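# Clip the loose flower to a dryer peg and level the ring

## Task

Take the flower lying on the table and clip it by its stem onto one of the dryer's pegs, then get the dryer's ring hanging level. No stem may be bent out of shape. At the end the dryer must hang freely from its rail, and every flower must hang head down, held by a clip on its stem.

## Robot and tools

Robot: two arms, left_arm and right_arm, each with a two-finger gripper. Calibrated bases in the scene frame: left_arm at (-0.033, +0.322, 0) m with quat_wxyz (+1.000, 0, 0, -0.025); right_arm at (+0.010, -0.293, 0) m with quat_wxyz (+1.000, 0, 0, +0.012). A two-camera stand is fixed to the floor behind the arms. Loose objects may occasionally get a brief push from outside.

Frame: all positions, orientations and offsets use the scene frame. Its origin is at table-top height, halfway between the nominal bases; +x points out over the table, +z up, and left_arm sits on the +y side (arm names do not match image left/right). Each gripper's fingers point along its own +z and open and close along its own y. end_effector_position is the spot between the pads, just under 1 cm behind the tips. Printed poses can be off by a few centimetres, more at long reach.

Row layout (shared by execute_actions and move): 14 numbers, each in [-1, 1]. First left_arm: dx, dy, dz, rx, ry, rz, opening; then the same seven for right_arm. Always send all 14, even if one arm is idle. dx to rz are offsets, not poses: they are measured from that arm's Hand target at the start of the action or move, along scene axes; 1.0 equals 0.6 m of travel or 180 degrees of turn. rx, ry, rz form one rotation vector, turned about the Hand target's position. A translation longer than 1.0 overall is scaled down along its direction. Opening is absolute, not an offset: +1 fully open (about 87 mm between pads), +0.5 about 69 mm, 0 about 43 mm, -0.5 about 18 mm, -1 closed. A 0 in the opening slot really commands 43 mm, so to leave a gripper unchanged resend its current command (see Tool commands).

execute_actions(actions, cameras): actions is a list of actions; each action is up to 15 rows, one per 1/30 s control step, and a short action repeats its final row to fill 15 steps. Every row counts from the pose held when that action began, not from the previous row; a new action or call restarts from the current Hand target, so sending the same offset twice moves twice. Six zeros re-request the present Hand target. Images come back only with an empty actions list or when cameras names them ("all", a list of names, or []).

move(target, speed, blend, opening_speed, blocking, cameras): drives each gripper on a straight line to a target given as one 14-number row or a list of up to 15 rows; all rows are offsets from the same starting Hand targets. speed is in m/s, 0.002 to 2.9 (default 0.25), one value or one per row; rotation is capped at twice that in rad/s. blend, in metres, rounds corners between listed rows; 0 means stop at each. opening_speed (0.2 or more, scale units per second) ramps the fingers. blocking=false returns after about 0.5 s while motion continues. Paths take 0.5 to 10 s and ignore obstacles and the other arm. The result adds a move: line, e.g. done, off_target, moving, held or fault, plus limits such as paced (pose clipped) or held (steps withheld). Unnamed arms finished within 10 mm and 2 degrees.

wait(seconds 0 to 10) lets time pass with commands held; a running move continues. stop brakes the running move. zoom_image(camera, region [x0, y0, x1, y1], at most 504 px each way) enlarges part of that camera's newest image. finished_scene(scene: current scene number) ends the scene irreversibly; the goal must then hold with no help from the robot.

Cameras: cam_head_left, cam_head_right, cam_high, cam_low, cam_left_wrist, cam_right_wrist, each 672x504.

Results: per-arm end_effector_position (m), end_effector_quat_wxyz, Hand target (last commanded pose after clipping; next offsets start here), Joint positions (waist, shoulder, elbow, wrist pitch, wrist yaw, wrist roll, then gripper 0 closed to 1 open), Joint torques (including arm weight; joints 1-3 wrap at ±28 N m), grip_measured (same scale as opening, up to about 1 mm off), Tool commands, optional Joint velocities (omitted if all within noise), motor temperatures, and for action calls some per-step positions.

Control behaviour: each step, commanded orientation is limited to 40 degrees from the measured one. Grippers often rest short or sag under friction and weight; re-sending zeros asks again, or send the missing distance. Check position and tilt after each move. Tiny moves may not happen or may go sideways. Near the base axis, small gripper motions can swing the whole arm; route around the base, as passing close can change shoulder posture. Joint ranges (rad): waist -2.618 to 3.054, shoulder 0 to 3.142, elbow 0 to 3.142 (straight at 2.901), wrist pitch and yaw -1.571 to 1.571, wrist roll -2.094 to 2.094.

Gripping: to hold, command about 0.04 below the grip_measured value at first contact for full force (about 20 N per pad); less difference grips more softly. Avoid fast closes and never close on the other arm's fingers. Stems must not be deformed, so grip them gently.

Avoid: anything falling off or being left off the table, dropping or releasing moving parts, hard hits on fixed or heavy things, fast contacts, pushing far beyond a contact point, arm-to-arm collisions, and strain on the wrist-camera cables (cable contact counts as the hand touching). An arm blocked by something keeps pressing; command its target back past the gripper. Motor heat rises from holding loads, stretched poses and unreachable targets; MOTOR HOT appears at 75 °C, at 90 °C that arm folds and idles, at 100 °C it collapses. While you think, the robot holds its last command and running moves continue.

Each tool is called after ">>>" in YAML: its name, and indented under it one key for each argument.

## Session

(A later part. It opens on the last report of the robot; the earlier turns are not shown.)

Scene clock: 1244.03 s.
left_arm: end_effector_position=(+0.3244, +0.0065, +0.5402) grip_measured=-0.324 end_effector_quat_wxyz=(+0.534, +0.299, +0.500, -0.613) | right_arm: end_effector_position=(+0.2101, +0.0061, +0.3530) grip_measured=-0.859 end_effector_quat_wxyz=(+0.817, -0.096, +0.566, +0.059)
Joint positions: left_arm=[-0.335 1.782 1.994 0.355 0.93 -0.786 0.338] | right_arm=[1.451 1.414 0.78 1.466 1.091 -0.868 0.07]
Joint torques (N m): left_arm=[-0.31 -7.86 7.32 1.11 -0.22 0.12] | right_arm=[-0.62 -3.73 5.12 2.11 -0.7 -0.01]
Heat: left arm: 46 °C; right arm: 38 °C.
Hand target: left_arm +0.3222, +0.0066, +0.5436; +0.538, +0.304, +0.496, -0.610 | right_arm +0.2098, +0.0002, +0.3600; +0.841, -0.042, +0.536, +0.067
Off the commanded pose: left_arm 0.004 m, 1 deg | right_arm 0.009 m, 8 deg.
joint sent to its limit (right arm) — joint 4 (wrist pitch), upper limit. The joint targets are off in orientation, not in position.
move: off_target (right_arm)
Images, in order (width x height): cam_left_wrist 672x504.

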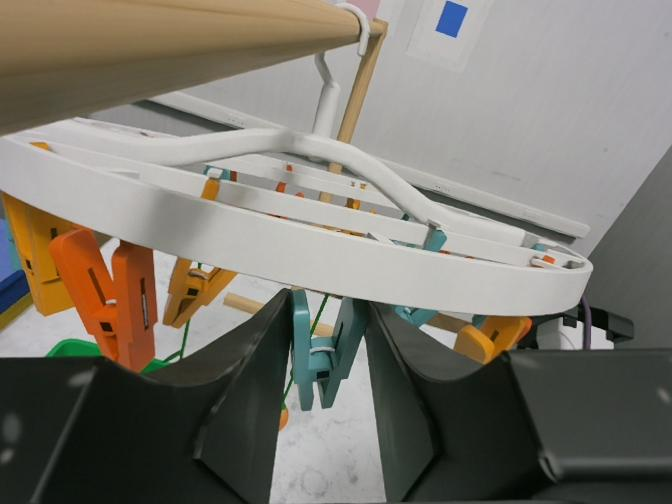

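>>> move:
  target:
    - [0, 0, 0, 0, 0, 0, 0.0, 0, 0, 0, 0, 0, 0, -0.96]
    - [-0.004, 0, 0.006, 0.003, -0.018, 0.0065, 0.0, 0, 0, 0, 0, 0, 0, -0.96]
  speed: 0.1
  opening_speed: 0.8
  cameras: ["cam_left_wrist"]

>>> zoom_image:
  camera: "cam_left_wrist"
  region: [240, 270, 420, 450]

Scene clock: 1259.77 s.
left_arm: end_effector_position=(+0.3270, +0.0055, +0.5372) grip_measured=+0.000 end_effector_quat_wxyz=(+0.548, +0.313, +0.496, -0.597) | right_arm: end_effector_position=(+0.2101, +0.0061, +0.3530) grip_measured=-0.859 end_effector_quat_wxyz=(+0.817, -0.096, +0.566, +0.059)
Joint positions: left_arm=[-0.337 1.782 1.994 0.339 0.93 -0.724 0.5] | right_arm=[1.451 1.414 0.78 1.466 1.091 -0.868 0.07]
Joint torques (N m): left_arm=[-0.65 -8.68 7.83 1.08 -0.26 0.18] | right_arm=[-0.62 -3.71 5.12 2.11 -0.7 -0.01]
Heat: left arm: 47 °C; right arm: 38 °C.
Hand target: left_arm +0.3198, +0.0066, +0.5472; +0.556, +0.318, +0.487, -0.593 | right_arm +0.2098, +0.0002, +0.3600; +0.841, -0.042, +0.536, +0.067
Off the commanded pose: left_arm 0.012 m, 2 deg | right_arm 0.009 m, 8 deg.
joint sent to its limit (right arm) — joint 4 (wrist pitch), upper limit. The joint targets are off in orientation, not in position.
move: off_target (left_arm, right_arm)
Images, in order (width x height): cam_left_wrist 672x504.

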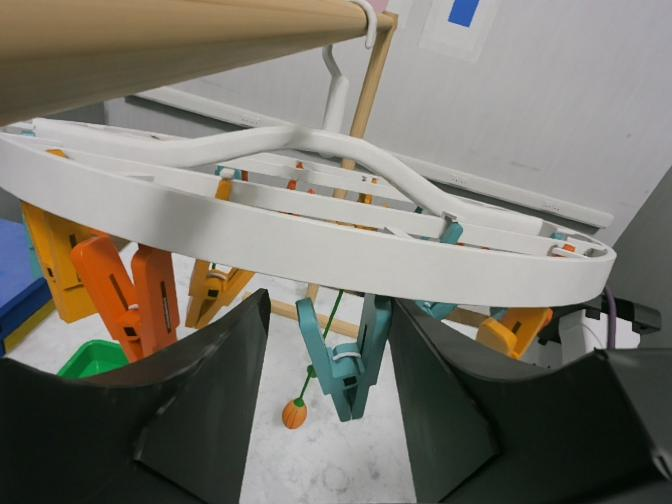

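Scaled by 2.800 from the camera's 672x504 image, which has a finer 960x720 frame.

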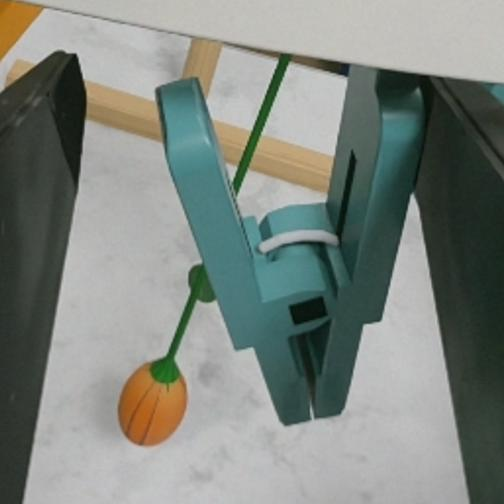

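>>> move:
  target: [-0.004, 0, 0.008, 0, 0, 0, 0.0, 0, 0, 0, 0, 0, 0, -0.96]
  speed: 0.1
  cameras: ["cam_left_wrist"]

>>> zoom_image:
  camera: "cam_left_wrist"
  region: [240, 270, 420, 450]

Scene clock: 1269.80 s.
left_arm: end_effector_position=(+0.3250, +0.0051, +0.5397) grip_measured=+0.000 end_effector_quat_wxyz=(+0.546, +0.313, +0.498, -0.597) | right_arm: end_effector_position=(+0.2101, +0.0061, +0.3530) grip_measured=-0.859 end_effector_quat_wxyz=(+0.817, -0.096, +0.566, +0.059)
Joint positions: left_arm=[-0.339 1.782 2.01 0.316 0.93 -0.721 0.5] | right_arm=[1.451 1.414 0.78 1.466 1.091 -0.868 0.07]
Joint torques (N m): left_arm=[-0.59 -8.73 8.62 1.06 -0.3 0.12] | right_arm=[-0.62 -3.71 5.12 2.11 -0.7 -0.01]
Heat: left arm: 48 °C; right arm: 38 °C.
Hand target: left_arm +0.3174, +0.0066, +0.5521; +0.557, +0.319, +0.487, -0.593 | right_arm +0.2098, +0.0002, +0.3600; +0.841, -0.042, +0.536, +0.067
Off the commanded pose: left_arm 0.015 m, 2 deg | right_arm 0.009 m, 8 deg.
joint sent to its limit (right arm) — joint 4 (wrist pitch), upper limit. The joint targets are off in orientation, not in position.
move: off_target (left_arm, right_arm)
Images, in order (width x height): cam_left_wrist 672x504.

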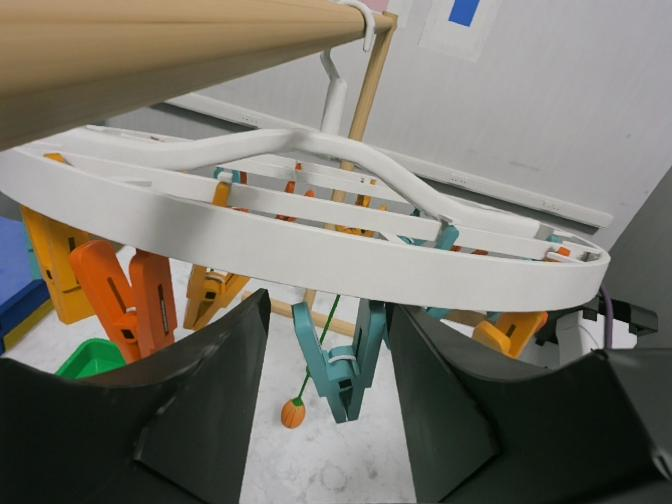

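Scaled by 2.800 from the camera's 672x504 image, which has a finer 960x720 frame.

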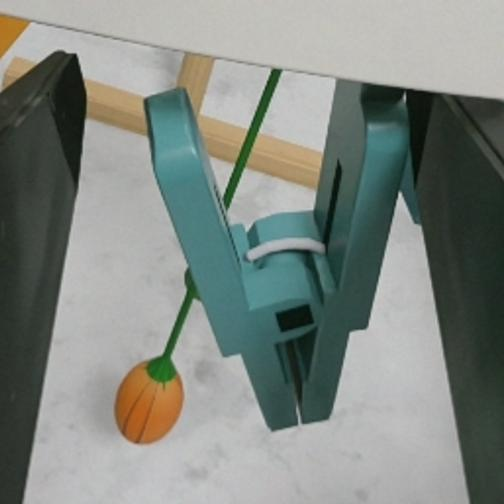

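>>> move:
  target: [-0.003, 0, 0.002, 0, 0, 0, -0.85, 0, 0, 0, 0, 0, 0, -0.96]
  speed: 0.1
  opening_speed: 0.8
  cameras: ["cam_left_wrist"]

>>> zoom_image:
  camera: "cam_left_wrist"
  region: [240, 270, 420, 450]

Scene clock: 1277.00 s.
left_arm: end_effector_position=(+0.3253, +0.0050, +0.5389) grip_measured=-0.346 end_effector_quat_wxyz=(+0.545, +0.312, +0.499, -0.597) | right_arm: end_effector_position=(+0.2101, +0.0061, +0.3530) grip_measured=-0.859 end_effector_quat_wxyz=(+0.817, -0.096, +0.566, +0.059)
Joint positions: left_arm=[-0.339 1.782 2.01 0.311 0.93 -0.719 0.327] | right_arm=[1.451 1.414 0.78 1.466 1.091 -0.868 0.07]
Joint torques (N m): left_arm=[-0.58 -8.95 8.49 1.13 -0.31 0.13] | right_arm=[-0.62 -3.73 5.11 2.11 -0.7 -0.01]
Motor temperatures (°C): left_arm=[25 39 49 31 26 27 23] | right_arm=[24 32 34 38 23 23 25]
Heat: left arm: 49 °C; right arm: 38 °C.
Hand target: left_arm +0.3156, +0.0066, +0.5533; +0.557, +0.319, +0.487, -0.593 | right_arm +0.2098, +0.0002, +0.3600; +0.841, -0.042, +0.536, +0.067
Off the commanded pose: left_arm 0.017 m, 2 deg | right_arm 0.009 m, 8 deg.
joint sent to its limit (right arm) — joint 4 (wrist pitch), upper limit. The joint targets are off in orientation, not in position.
move: off_target (left_arm, right_arm)
Images, in order (width x height): cam_left_wrist 672x504.

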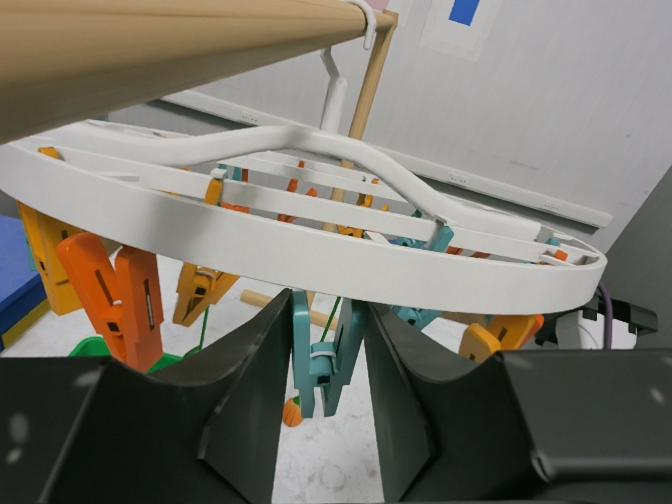

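Scaled by 2.800 from the camera's 672x504 image, which has a finer 960x720 frame.

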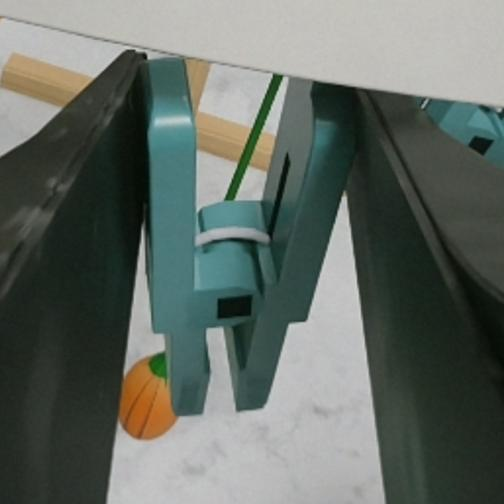

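>>> move:
  target:
    - [0, 0, 0, 0, 0, 0, -0.1, 0, 0, 0, 0, 0, 0, -0.96]
    - [0.004, 0, 0.016, 0, 0, 0, -0.1, 0, 0, 0, 0, 0, 0, -0.96]
  speed: 0.1
  opening_speed: 0.8
  cameras: ["cam_left_wrist"]

>>> zoom_image:
  camera: "cam_left_wrist"
  region: [240, 270, 420, 450]

Scene clock: 1288.67 s.
left_arm: end_effector_position=(+0.3125, +0.0103, +0.5655) grip_measured=-0.100 end_effector_quat_wxyz=(+0.557, +0.320, +0.484, -0.595) | right_arm: end_effector_position=(+0.2101, +0.0061, +0.3530) grip_measured=-0.859 end_effector_quat_wxyz=(+0.817, -0.096, +0.566, +0.059)
Joint positions: left_arm=[-0.339 1.782 2.103 0.26 0.93 -0.718 0.45] | right_arm=[1.451 1.414 0.78 1.466 1.091 -0.868 0.07]
Joint torques (N m): left_arm=[-0.58 -5.75 7.83 0.96 -0.31 0.07] | right_arm=[-0.62 -3.73 5.12 2.11 -0.7 -0.01]
Heat: left arm: 49 °C; right arm: 38 °C.
Hand target: left_arm +0.3179, +0.0066, +0.5629; +0.557, +0.319, +0.487, -0.593 | right_arm +0.2098, +0.0002, +0.3600; +0.841, -0.042, +0.536, +0.067
Off the commanded pose: left_arm 0.007 m, 0 deg | right_arm 0.009 m, 8 deg.
joint sent to its limit (right arm) — joint 4 (wrist pitch), upper limit. The joint targets are off in orientation, not in position.
move: off_target (right_arm)
Images, in order (width x height): cam_left_wrist 672x504.

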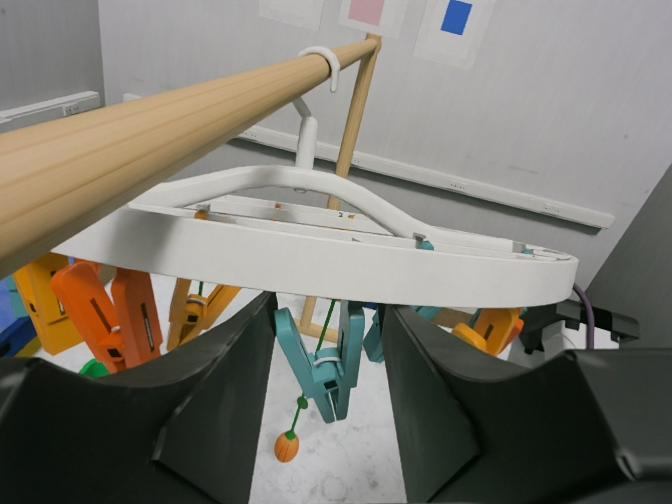

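Scaled by 2.800 from the camera's 672x504 image, which has a finer 960x720 frame.

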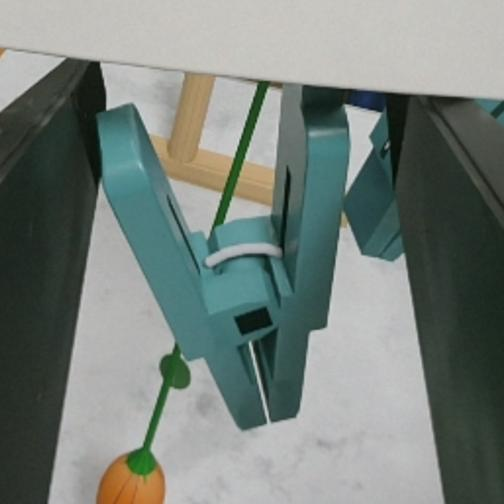

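>>> move:
  target:
    - [0.004, 0, -0.029, 0, 0, 0, 0.0, 0, 0, 0, 0, 0, 0, -0.96]
    - [0.004, 0, -0.029, 0, 0, 0, -0.85, 0, 0, 0, 0, 0, 0, -0.96]
  speed: 0.1
  opening_speed: 0.8
  cameras: ["cam_left_wrist"]

>>> zoom_image:
  camera: "cam_left_wrist"
  region: [240, 270, 420, 450]

Scene clock: 1299.90 s.
left_arm: end_effector_position=(+0.3231, +0.0048, +0.5428) grip_measured=-0.334 end_effector_quat_wxyz=(+0.552, +0.319, +0.490, -0.595) | right_arm: end_effector_position=(+0.2101, +0.0061, +0.3530) grip_measured=-0.859 end_effector_quat_wxyz=(+0.817, -0.096, +0.566, +0.059)
Joint positions: left_arm=[-0.342 1.782 2.013 0.329 0.931 -0.713 0.333] | right_arm=[1.451 1.414 0.78 1.466 1.091 -0.868 0.07]
Joint torques (N m): left_arm=[-0.05 -8.8 5.33 1.28 -0.31 0.02] | right_arm=[-0.62 -3.73 5.12 2.11 -0.7 -0.01]
Heat: left arm: 48 °C; right arm: 38 °C.
Hand target: left_arm +0.3203, +0.0066, +0.5455; +0.556, +0.319, +0.487, -0.593 | right_arm +0.2098, +0.0002, +0.3600; +0.841, -0.042, +0.536, +0.067
Off the commanded pose: left_arm 0.004 m, 1 deg | right_arm 0.009 m, 8 deg.
joint sent to its limit (right arm) — joint 4 (wrist pitch), upper limit. The joint targets are off in orientation, not in position.
move: off_target (right_arm)
Images, in order (width x height): cam_left_wrist 672x504.

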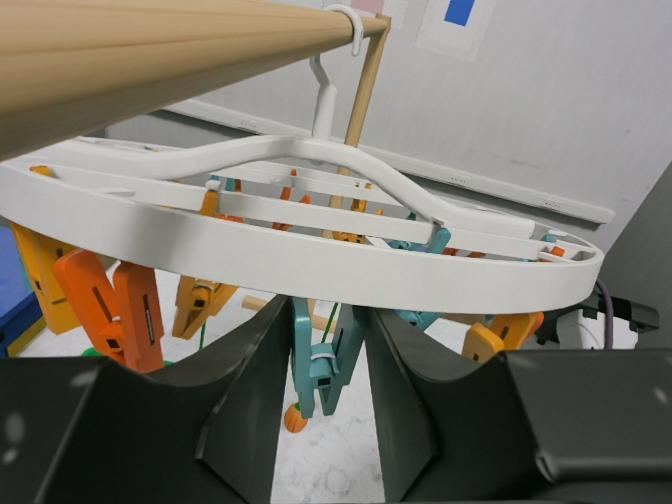

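Scaled by 2.800 from the camera's 672x504 image, which has a finer 960x720 frame.

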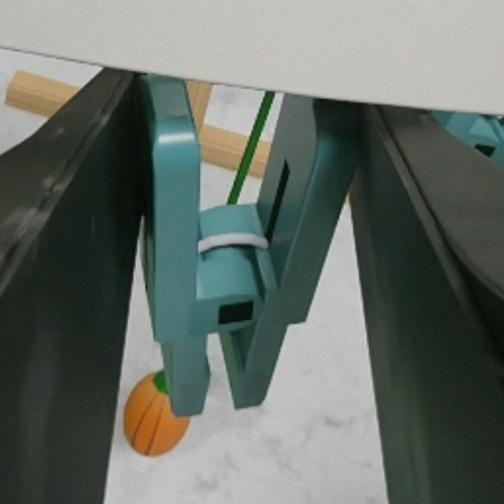

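>>> move:
  target:
    - [0, 0, 0, 0, 0, 0, 0.0, 0, 0, 0, 0, 0, 0, -0.96]
    - [-0.004, 0, 0.025, 0.0043, -0.0258, 0.0093, 0.0, 0, 0, 0, 0, 0, 0, -0.96]
    - [0.0, 0, 0.007, 0.0043, -0.0258, 0.0093, 0.0, 0, 0, 0, 0, 0, 0, -0.96]
  speed: 0.1
  opening_speed: 0.8
  cameras: ["cam_left_wrist"]

>>> zoom_image:
  camera: "cam_left_wrist"
  region: [240, 270, 420, 450]

Scene clock: 1312.37 s.
left_arm: end_effector_position=(+0.3247, +0.0059, +0.5453) grip_measured=+0.000 end_effector_quat_wxyz=(+0.574, +0.337, +0.479, -0.572) | right_arm: end_effector_position=(+0.2101, +0.0061, +0.3530) grip_measured=-0.859 end_effector_quat_wxyz=(+0.817, -0.096, +0.566, +0.059)
Joint positions: left_arm=[-0.342 1.782 2.032 0.303 0.931 -0.63 0.5] | right_arm=[1.451 1.414 0.78 1.466 1.091 -0.868 0.07]
Joint torques (N m): left_arm=[-0.35 -8.91 5.2 1.3 -0.34 0.15] | right_arm=[-0.62 -3.71 5.12 2.11 -0.7 -0.01]
Heat: left arm: 46 °C; right arm: 38 °C.
Hand target: left_arm +0.3204, +0.0066, +0.5497; +0.582, +0.339, +0.473, -0.568 | right_arm +0.2098, +0.0002, +0.3600; +0.841, -0.042, +0.536, +0.067
Off the commanded pose: left_arm 0.006 m, 1 deg | right_arm 0.009 m, 8 deg.
joint sent to its limit (right arm) — joint 4 (wrist pitch), upper limit. The joint targets are off in orientation, not in position.
move: off_target (right_arm)
Images, in order (width x height): cam_left_wrist 672x504.

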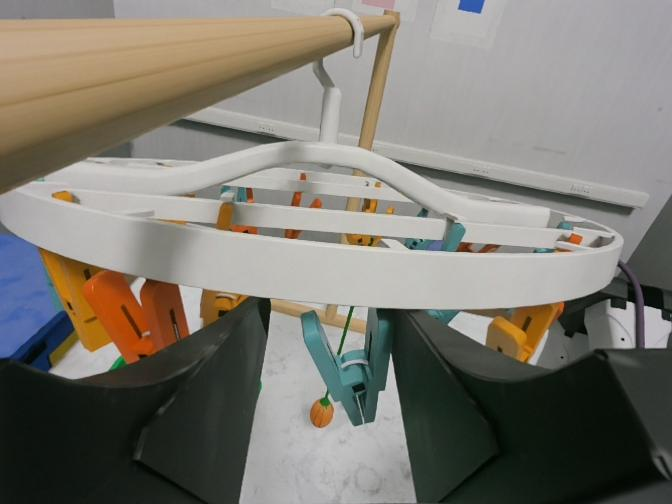

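Scaled by 2.800 from the camera's 672x504 image, which has a finer 960x720 frame.

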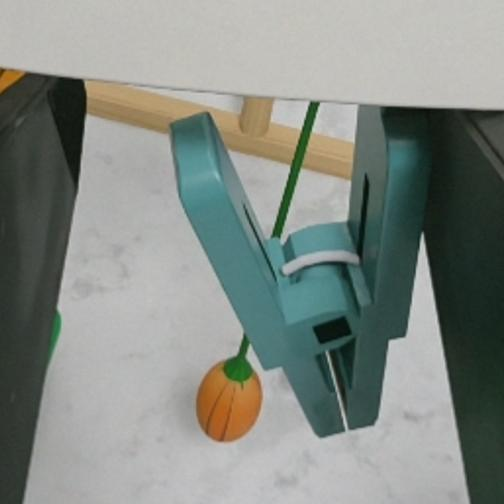

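>>> move:
  target:
    - [-0.01, 0, 0.002, 0, 0, 0, 0.0, 0, 0, 0, 0, 0, 0, -0.96]
    - [-0.01, 0, 0.002, 0, 0, 0, -0.85, 0, 0, 0, 0, 0, 0, -0.96]
  speed: 0.1
  opening_speed: 0.8
  cameras: ["cam_left_wrist"]

>>> zoom_image:
  camera: "cam_left_wrist"
  region: [240, 270, 420, 450]

Scene clock: 1319.43 s.
left_arm: end_effector_position=(+0.3224, +0.0046, +0.5433) grip_measured=-0.361 end_effector_quat_wxyz=(+0.572, +0.338, +0.480, -0.573) | right_arm: end_effector_position=(+0.2101, +0.0061, +0.3530) grip_measured=-0.859 end_effector_quat_wxyz=(+0.817, -0.096, +0.566, +0.059)
Joint positions: left_arm=[-0.347 1.772 2.014 0.304 0.929 -0.626 0.32] | right_arm=[1.451 1.414 0.78 1.466 1.091 -0.868 0.07]
Joint torques (N m): left_arm=[-0.72 -9.8 5.08 1.27 -0.4 0.12] | right_arm=[-0.62 -3.71 5.12 2.11 -0.7 -0.01]
Heat: left arm: 46 °C; right arm: 38 °C.
Hand target: left_arm +0.3145, +0.0067, +0.5509; +0.582, +0.339, +0.473, -0.568 | right_arm +0.2098, +0.0002, +0.3600; +0.841, -0.042, +0.536, +0.067
Off the commanded pose: left_arm 0.011 m, 1 deg | right_arm 0.009 m, 8 deg.
joint sent to its limit (right arm) — joint 4 (wrist pitch), upper limit. The joint targets are off in orientation, not in position.
move: off_target (left_arm, right_arm); target 2's new opening was sent with left_arm's hand 0.011 m and 2 deg from that target
Images, in order (width x height): cam_left_wrist 672x504.

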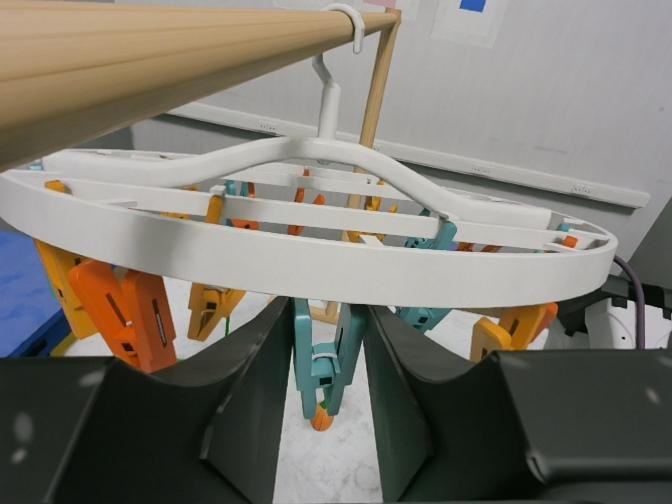

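Scaled by 2.800 from the camera's 672x504 image, which has a finer 960x720 frame.

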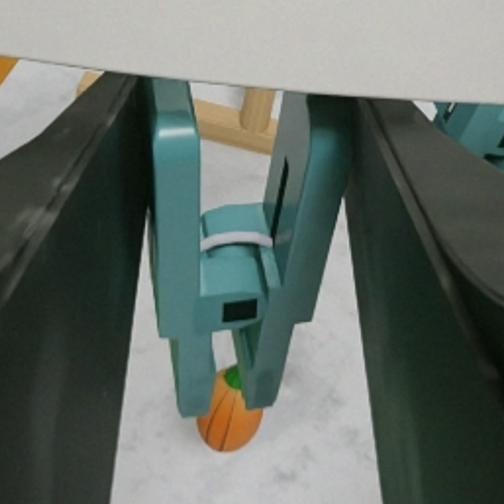

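>>> move:
  target: [0.006, 0, 0, 0.0054, -0.0312, 0.0104, -0.85, 0, 0, 0, 0, 0, 0, -0.96]
  speed: 0.06
  cameras: ["cam_left_wrist"]

>>> zoom_image:
  camera: "cam_left_wrist"
  region: [240, 270, 420, 450]

Scene clock: 1336.03 s.
left_arm: end_effector_position=(+0.3264, +0.0049, +0.5428) grip_measured=-0.361 end_effector_quat_wxyz=(+0.601, +0.362, +0.462, -0.543) | right_arm: end_effector_position=(+0.2101, +0.0061, +0.3530) grip_measured=-0.859 end_effector_quat_wxyz=(+0.817, -0.096, +0.566, +0.059)
Joint positions: left_arm=[-0.348 1.772 2.014 0.304 0.929 -0.523 0.32] | right_arm=[1.451 1.414 0.78 1.466 1.091 -0.868 0.07]
Joint torques (N m): left_arm=[-0.66 -9.78 5.59 1.19 -0.37 0.12] | right_arm=[-0.62 -3.71 5.11 2.11 -0.7 -0.02]
Heat: left arm: 45 °C; right arm: 38 °C.
Hand target: left_arm +0.3180, +0.0066, +0.5509; +0.611, +0.363, +0.454, -0.537 | right_arm +0.2098, +0.0002, +0.3600; +0.841, -0.042, +0.536, +0.067
Off the commanded pose: left_arm 0.012 m, 2 deg | right_arm 0.009 m, 8 deg.
joint sent to its limit (right arm) — joint 4 (wrist pitch), upper limit. The joint targets are off in orientation, not in position.
move: off_target (left_arm, right_arm)
Images, in order (width x height): cam_left_wrist 672x504.

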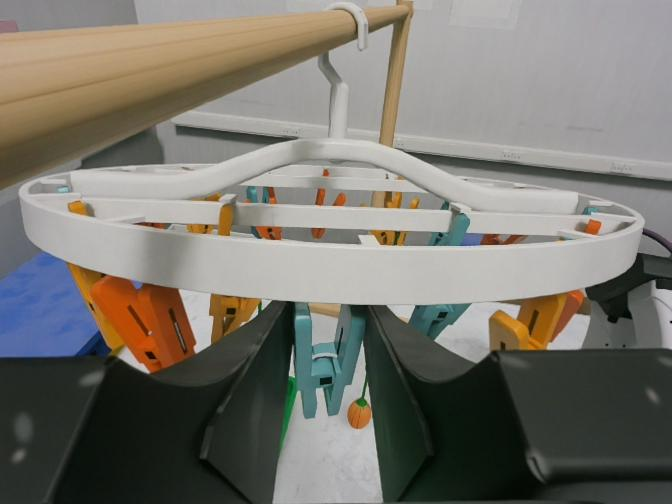

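Scaled by 2.800 from the camera's 672x504 image, which has a finer 960x720 frame.

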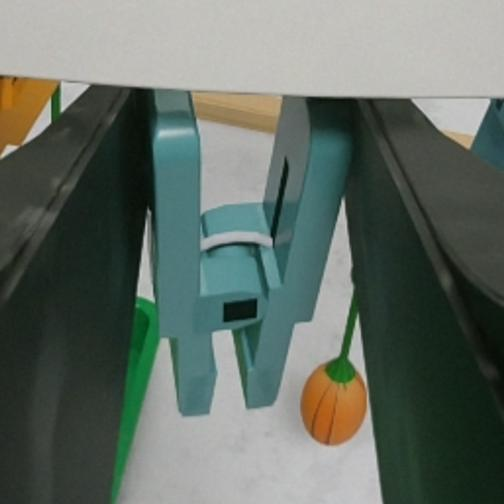

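>>> move:
  target:
    - [0, 0, 0, 0, 0, 0, -0.1, 0, 0, 0, 0, 0, 0, -0.96]
    - [0, 0, 0, 0, 0, 0, -0.7, 0, 0, 0, 0, 0, 0, -0.96]
  speed: 0.06
  cameras: ["cam_left_wrist"]

>>> zoom_image:
  camera: "cam_left_wrist"
  region: [240, 270, 420, 450]

Scene clock: 1346.17 s.
left_arm: end_effector_position=(+0.3271, +0.0054, +0.5438) grip_measured=-0.418 end_effector_quat_wxyz=(+0.604, +0.360, +0.462, -0.541) | right_arm: end_effector_position=(+0.2101, +0.0061, +0.3530) grip_measured=-0.859 end_effector_quat_wxyz=(+0.817, -0.096, +0.566, +0.059)
Joint positions: left_arm=[-0.348 1.77 2.014 0.304 0.921 -0.519 0.291] | right_arm=[1.451 1.414 0.78 1.466 1.091 -0.868 0.07]
Joint torques (N m): left_arm=[-0.57 -9.8 5.33 1.23 -0.33 0.09] | right_arm=[-0.62 -3.73 5.12 2.11 -0.7 -0.01]
Motor temperatures (°C): left_arm=[25 44 45 32 26 27 23] | right_arm=[24 31 34 38 23 23 25]
Heat: left arm: 45 °C; right arm: 38 °C.
Hand target: left_arm +0.3179, +0.0066, +0.5509; +0.611, +0.364, +0.454, -0.537 | right_arm +0.2098, +0.0002, +0.3600; +0.841, -0.042, +0.536, +0.067
Off the commanded pose: left_arm 0.012 m, 1 deg | right_arm 0.009 m, 8 deg.
joint sent to its limit (right arm) — joint 4 (wrist pitch), upper limit. The joint targets are off in orientation, not in position.
move: off_target (left_arm, right_arm); target 2's new opening was sent with left_arm's hand 0.012 m and 1 deg from that target
Images, in order (width x height): cam_left_wrist 672x504.

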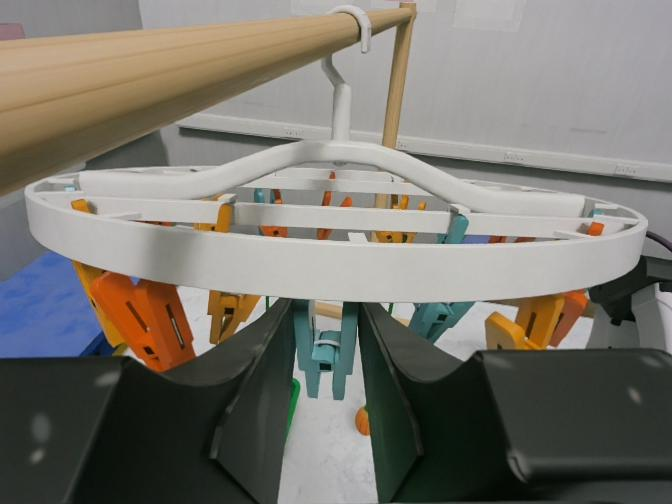

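Scaled by 2.800 from the camera's 672x504 image, which has a finer 960x720 frame.

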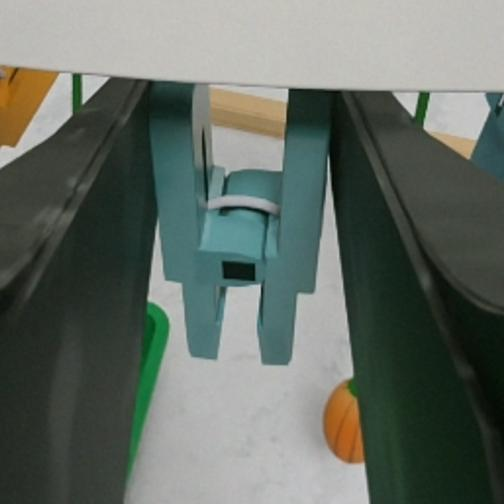

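>>> move:
  target: [0, 0, 0, 0, 0, 0, -0.7, 0.142, 0.023, 0.0867, 0, 0, 0, -0.96]
  speed: 0.12
  cameras: ["cam_left_wrist", "cam_right_wrist", "cam_high"]

Scene clock: 1369.33 s.
left_arm: end_effector_position=(+0.3271, +0.0054, +0.5438) grip_measured=-0.418 end_effector_quat_wxyz=(+0.604, +0.360, +0.462, -0.541) | right_arm: end_effector_position=(+0.2935, +0.0108, +0.4012) grip_measured=-0.859 end_effector_quat_wxyz=(+0.837, -0.048, +0.542, +0.056)
Joint positions: left_arm=[-0.348 1.77 2.014 0.304 0.921 -0.519 0.291] | right_arm=[1.175 1.482 1.011 1.196 0.909 -0.631 0.07]
Joint torques (N m): left_arm=[-0.72 -9.63 5.18 1.2 -0.32 0.1] | right_arm=[-0.7 -4.51 9.39 1.06 -0.64 0.18]
Heat: left arm: 44 °C; right arm: 38 °C.
Hand target: left_arm +0.3179, +0.0066, +0.5509; +0.611, +0.364, +0.454, -0.537 | right_arm +0.2950, +0.0140, +0.4120; +0.841, -0.042, +0.536, +0.067
Off the commanded pose: left_arm 0.012 m, 1 deg | right_arm 0.011 m, 2 deg.
move: off_target (left_arm, right_arm)
Images, in order (width x height): cam_high 672x504, cam_left_wrist 672x504, cam_right_wrist 672x504.

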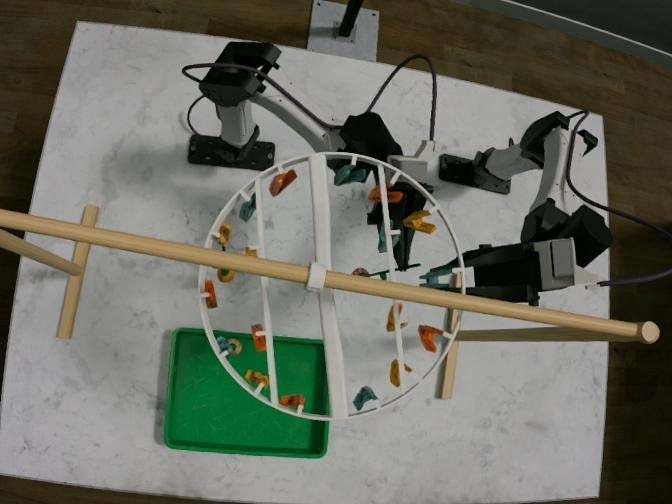

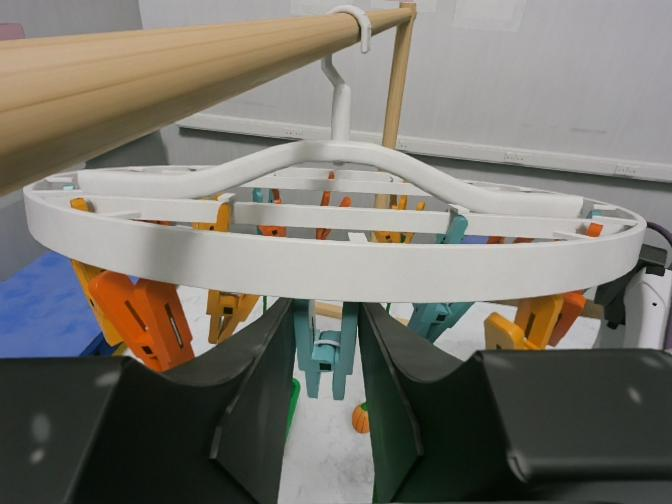

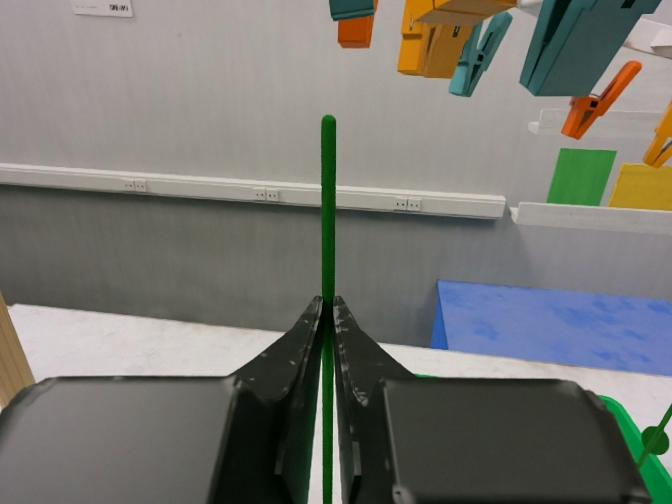

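>>> zoom_image:
  camera: "cam_right_wrist"
  region: [280, 0, 480, 140]

Scaled by 2.520 from the camera's 672x504 image, which has a finer 960x720 frame.

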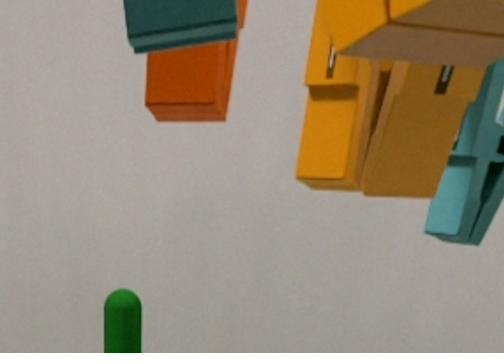

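>>> move:
  target: [0, 0, 0, 0, 0, 0, -0.7, 0.0525, -0.0033, 0.0325, 0, 0, 0, -0.96]
  speed: 0.08
  cameras: ["cam_left_wrist", "cam_right_wrist"]

>>> zoom_image:
  camera: "cam_left_wrist"
  region: [250, 290, 430, 470]

>>> zoom_image:
  camera: "cam_right_wrist"
  region: [260, 0, 440, 180]

Scene clock: 1398.10 s.
left_arm: end_effector_position=(+0.3271, +0.0054, +0.5438) grip_measured=-0.418 end_effector_quat_wxyz=(+0.604, +0.360, +0.462, -0.541) | right_arm: end_effector_position=(+0.3251, +0.0092, +0.4204) grip_measured=-0.859 end_effector_quat_wxyz=(+0.837, -0.048, +0.542, +0.056)
Joint positions: left_arm=[-0.348 1.77 2.014 0.304 0.921 -0.519 0.291] | right_arm=[1.078 1.497 1.119 1.03 0.836 -0.536 0.07]
Joint torques (N m): left_arm=[-0.72 -9.61 5.44 1.23 -0.3 0.09] | right_arm=[-0.68 -4.78 9.61 1.19 -0.61 0.18]
Heat: left arm: 44 °C; right arm: 38 °C.
Hand target: left_arm +0.3179, +0.0066, +0.5509; +0.611, +0.364, +0.454, -0.537 | right_arm +0.3266, +0.0120, +0.4314; +0.841, -0.042, +0.536, +0.067
Off the commanded pose: left_arm 0.012 m, 1 deg | right_arm 0.011 m, 2 deg.
move: off_target (left_arm, right_arm)
Images, in order (width x height): cam_left_wrist 672x504, cam_right_wrist 672x504.

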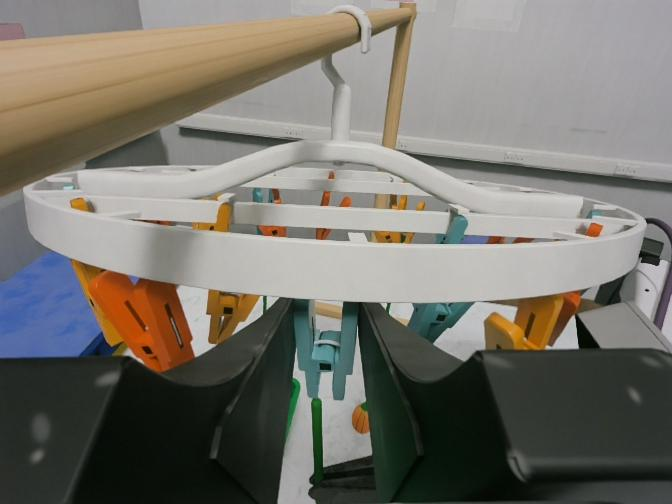

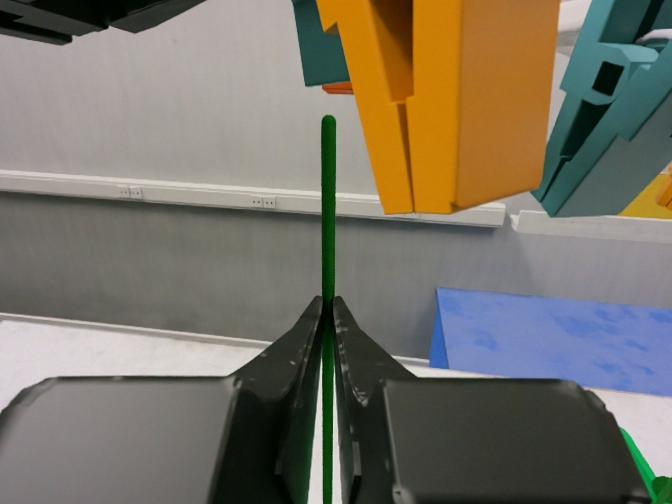

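Scaled by 2.800 from the camera's 672x504 image, which has a finer 960x720 frame.

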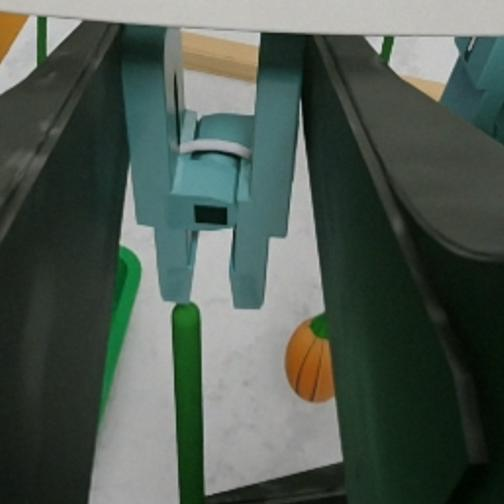

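Scaled by 2.800 from the camera's 672x504 image, which has a finer 960x720 frame.

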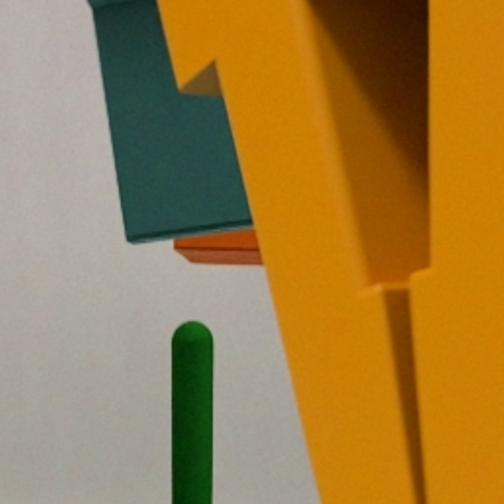

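>>> wait:
  seconds: 0
  cameras: ["cam_high", "cam_head_left", "cam_low"]

>>> zoom_image:
  camera: "cam_high"
  region: [330, 120, 490, 310]

>>> zoom_image:
  camera: "cam_head_left"
  region: [330, 10, 600, 250]

Scene clock: 1427.10 s.
left_arm: end_effector_position=(+0.3271, +0.0054, +0.5438) grip_measured=-0.418 end_effector_quat_wxyz=(+0.604, +0.360, +0.462, -0.541) | right_arm: end_effector_position=(+0.3251, +0.0093, +0.4203) grip_measured=-0.859 end_effector_quat_wxyz=(+0.837, -0.048, +0.543, +0.056)
Joint positions: left_arm=[-0.348 1.77 2.014 0.304 0.921 -0.519 0.291] | right_arm=[1.078 1.497 1.119 1.029 0.835 -0.536 0.07]
Joint torques (N m): left_arm=[-0.62 -9.76 5.39 1.19 -0.29 0.11] | right_arm=[-0.66 -4.78 9.59 1.21 -0.59 0.18]
Heat: left arm: 43 °C; right arm: 38 °C.
Hand target: left_arm +0.3179, +0.0066, +0.5509; +0.611, +0.364, +0.454, -0.537 | right_arm +0.3266, +0.0120, +0.4315; +0.841, -0.042, +0.536, +0.067
Tool commands: left_gripper/opening=-0.7 right_gripper/opening=-0.96
Off the commanded pose: left_arm 0.012 m, 1 deg | right_arm 0.012 m, 2 deg.
Images, in order (width x height): cam_head_left 672x504, cam_high 672x504, cam_low 672x504.

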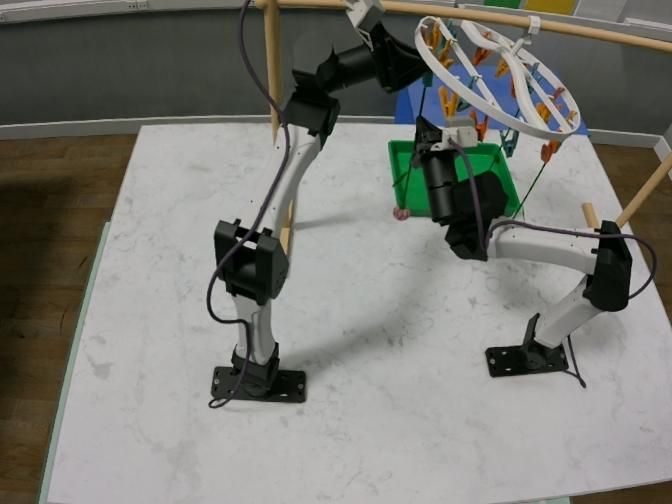

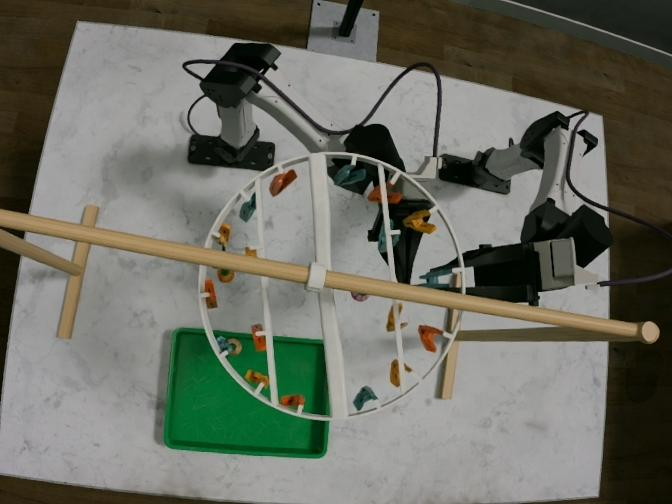

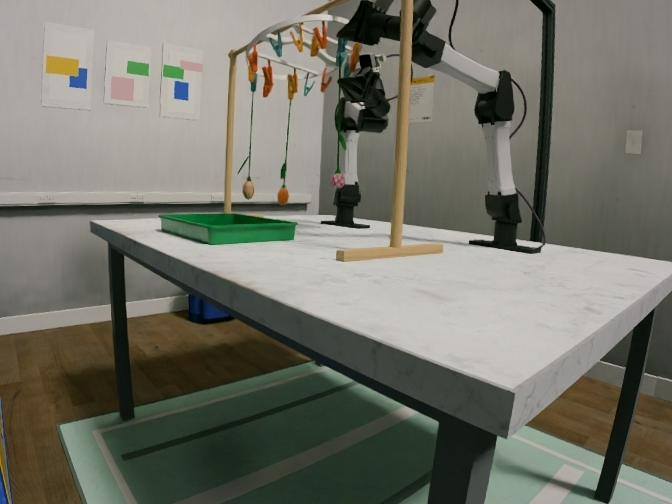

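Scaled by 2.653 from the camera's 672x504 image, which has a finer 960x720 frame.

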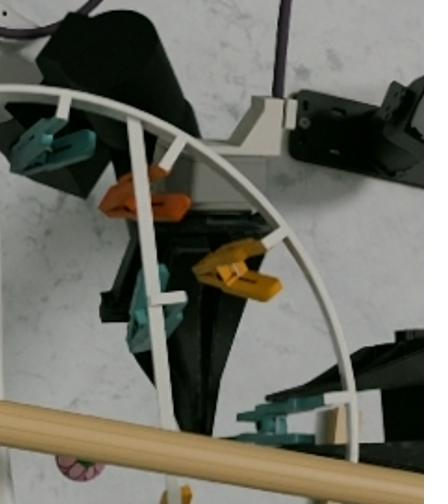

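Scaled by 1.867 from the camera's 672x504 image, which has a finer 960x720 frame.

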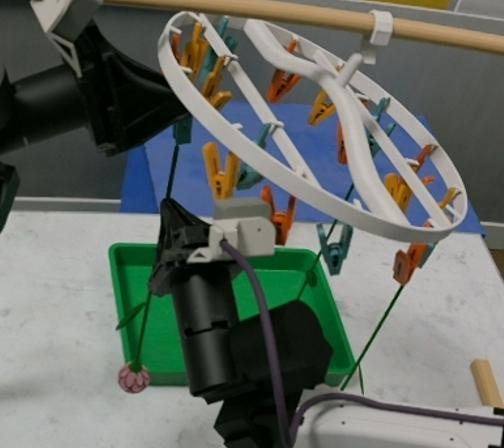

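>>> move:
  target: [0, 0, 0, 0, 0, 0, -0.7, -0.0057, -0.001, -0.0167, 0, 0, -0.0944, -0.96]
  speed: 0.1
  cameras: ["cam_left_wrist", "cam_right_wrist", "cam_high"]

>>> zoom_image:
  camera: "cam_left_wrist"
  region: [250, 290, 430, 470]

>>> zoom_image:
  camera: "cam_right_wrist"
  region: [240, 0, 420, 180]

>>> zoom_image:
  camera: "cam_high"
  region: [330, 120, 490, 310]

Scene clock: 1456.70 s.
left_arm: end_effector_position=(+0.3271, +0.0054, +0.5438) grip_measured=-0.418 end_effector_quat_wxyz=(+0.604, +0.360, +0.462, -0.541) | right_arm: end_effector_position=(+0.3261, +0.0151, +0.4111) grip_measured=-0.859 end_effector_quat_wxyz=(+0.837, +0.005, +0.543, -0.074)
Joint positions: left_arm=[-0.348 1.77 2.014 0.304 0.921 -0.519 0.291] | right_arm=[1.144 1.763 1.294 1.45 1.054 -0.995 0.07]
Joint torques (N m): left_arm=[-0.58 -9.73 5.24 1.19 -0.31 0.08] | right_arm=[0.17 -6.19 8.88 1.34 -0.44 -0.04]
Motor temperatures (°C): left_arm=[25 44 43 33 26 27 24] | right_arm=[24 33 39 36 23 23 25]
Heat: left arm: 44 °C; right arm: 39 °C.
Hand target: left_arm +0.3179, +0.0066, +0.5509; +0.611, +0.364, +0.454, -0.537 | right_arm +0.3230, +0.0115, +0.4215; +0.841, +0.037, +0.536, -0.058
Off the commanded pose: left_arm 0.012 m, 1 deg | right_arm 0.011 m, 4 deg.
move: off_target (left_arm, right_arm)
Images, in order (width x height): cam_high 672x504, cam_left_wrist 672x504, cam_right_wrist 672x504.

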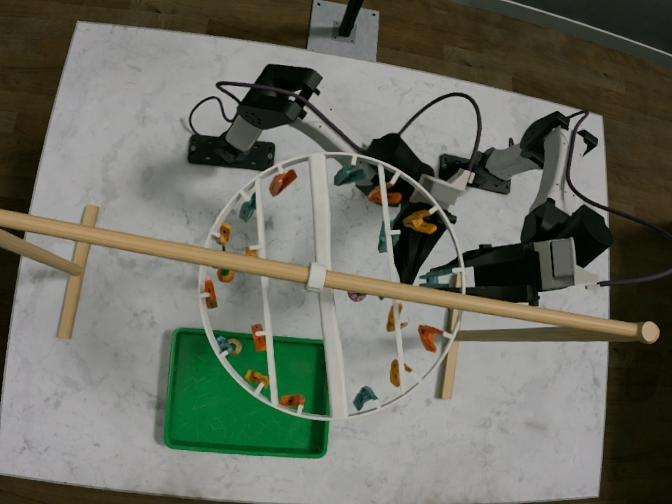

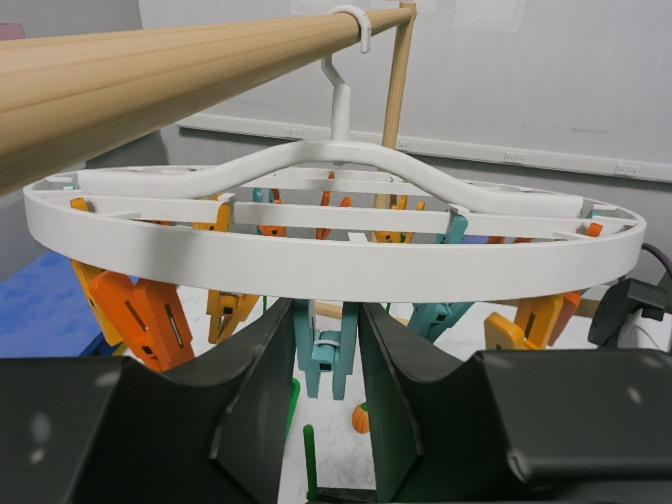

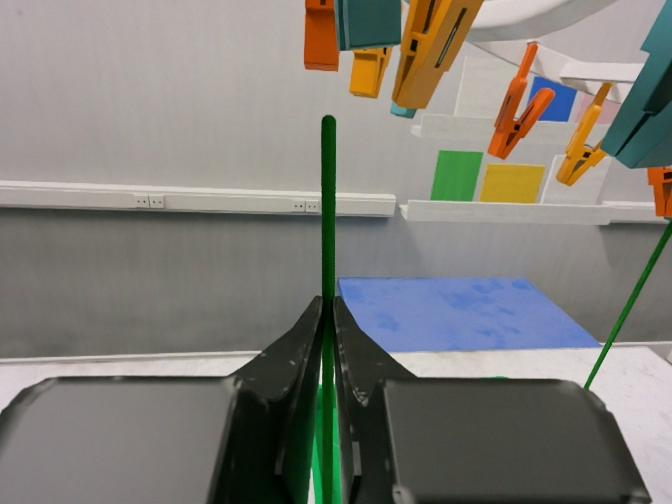

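Scaled by 2.800 from the camera's 672x504 image, which has a finer 960x720 frame.

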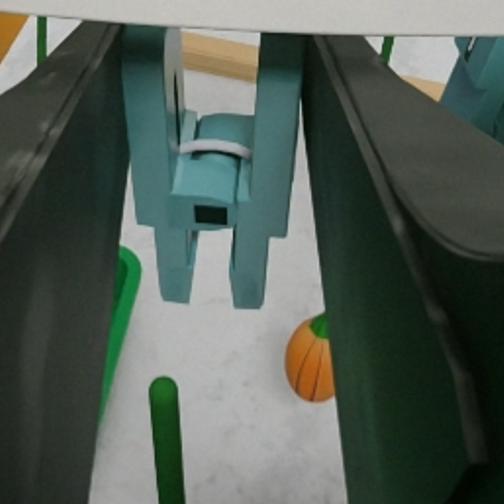

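Scaled by 2.800 from the camera's 672x504 image, which has a finer 960x720 frame.

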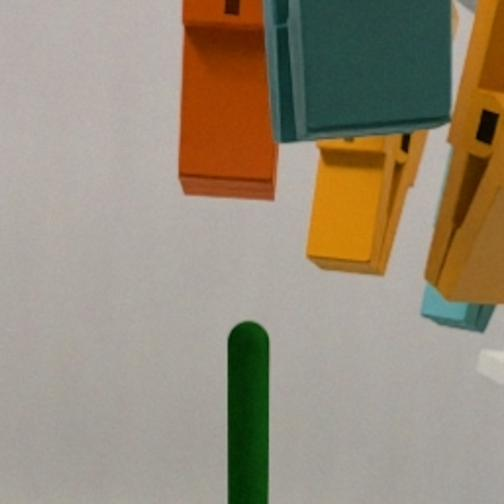

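Scaled by 2.653 from the camera's 672x504 image, which has a finer 960x720 frame.

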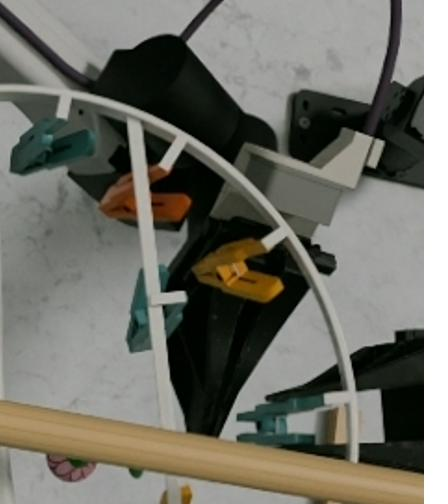

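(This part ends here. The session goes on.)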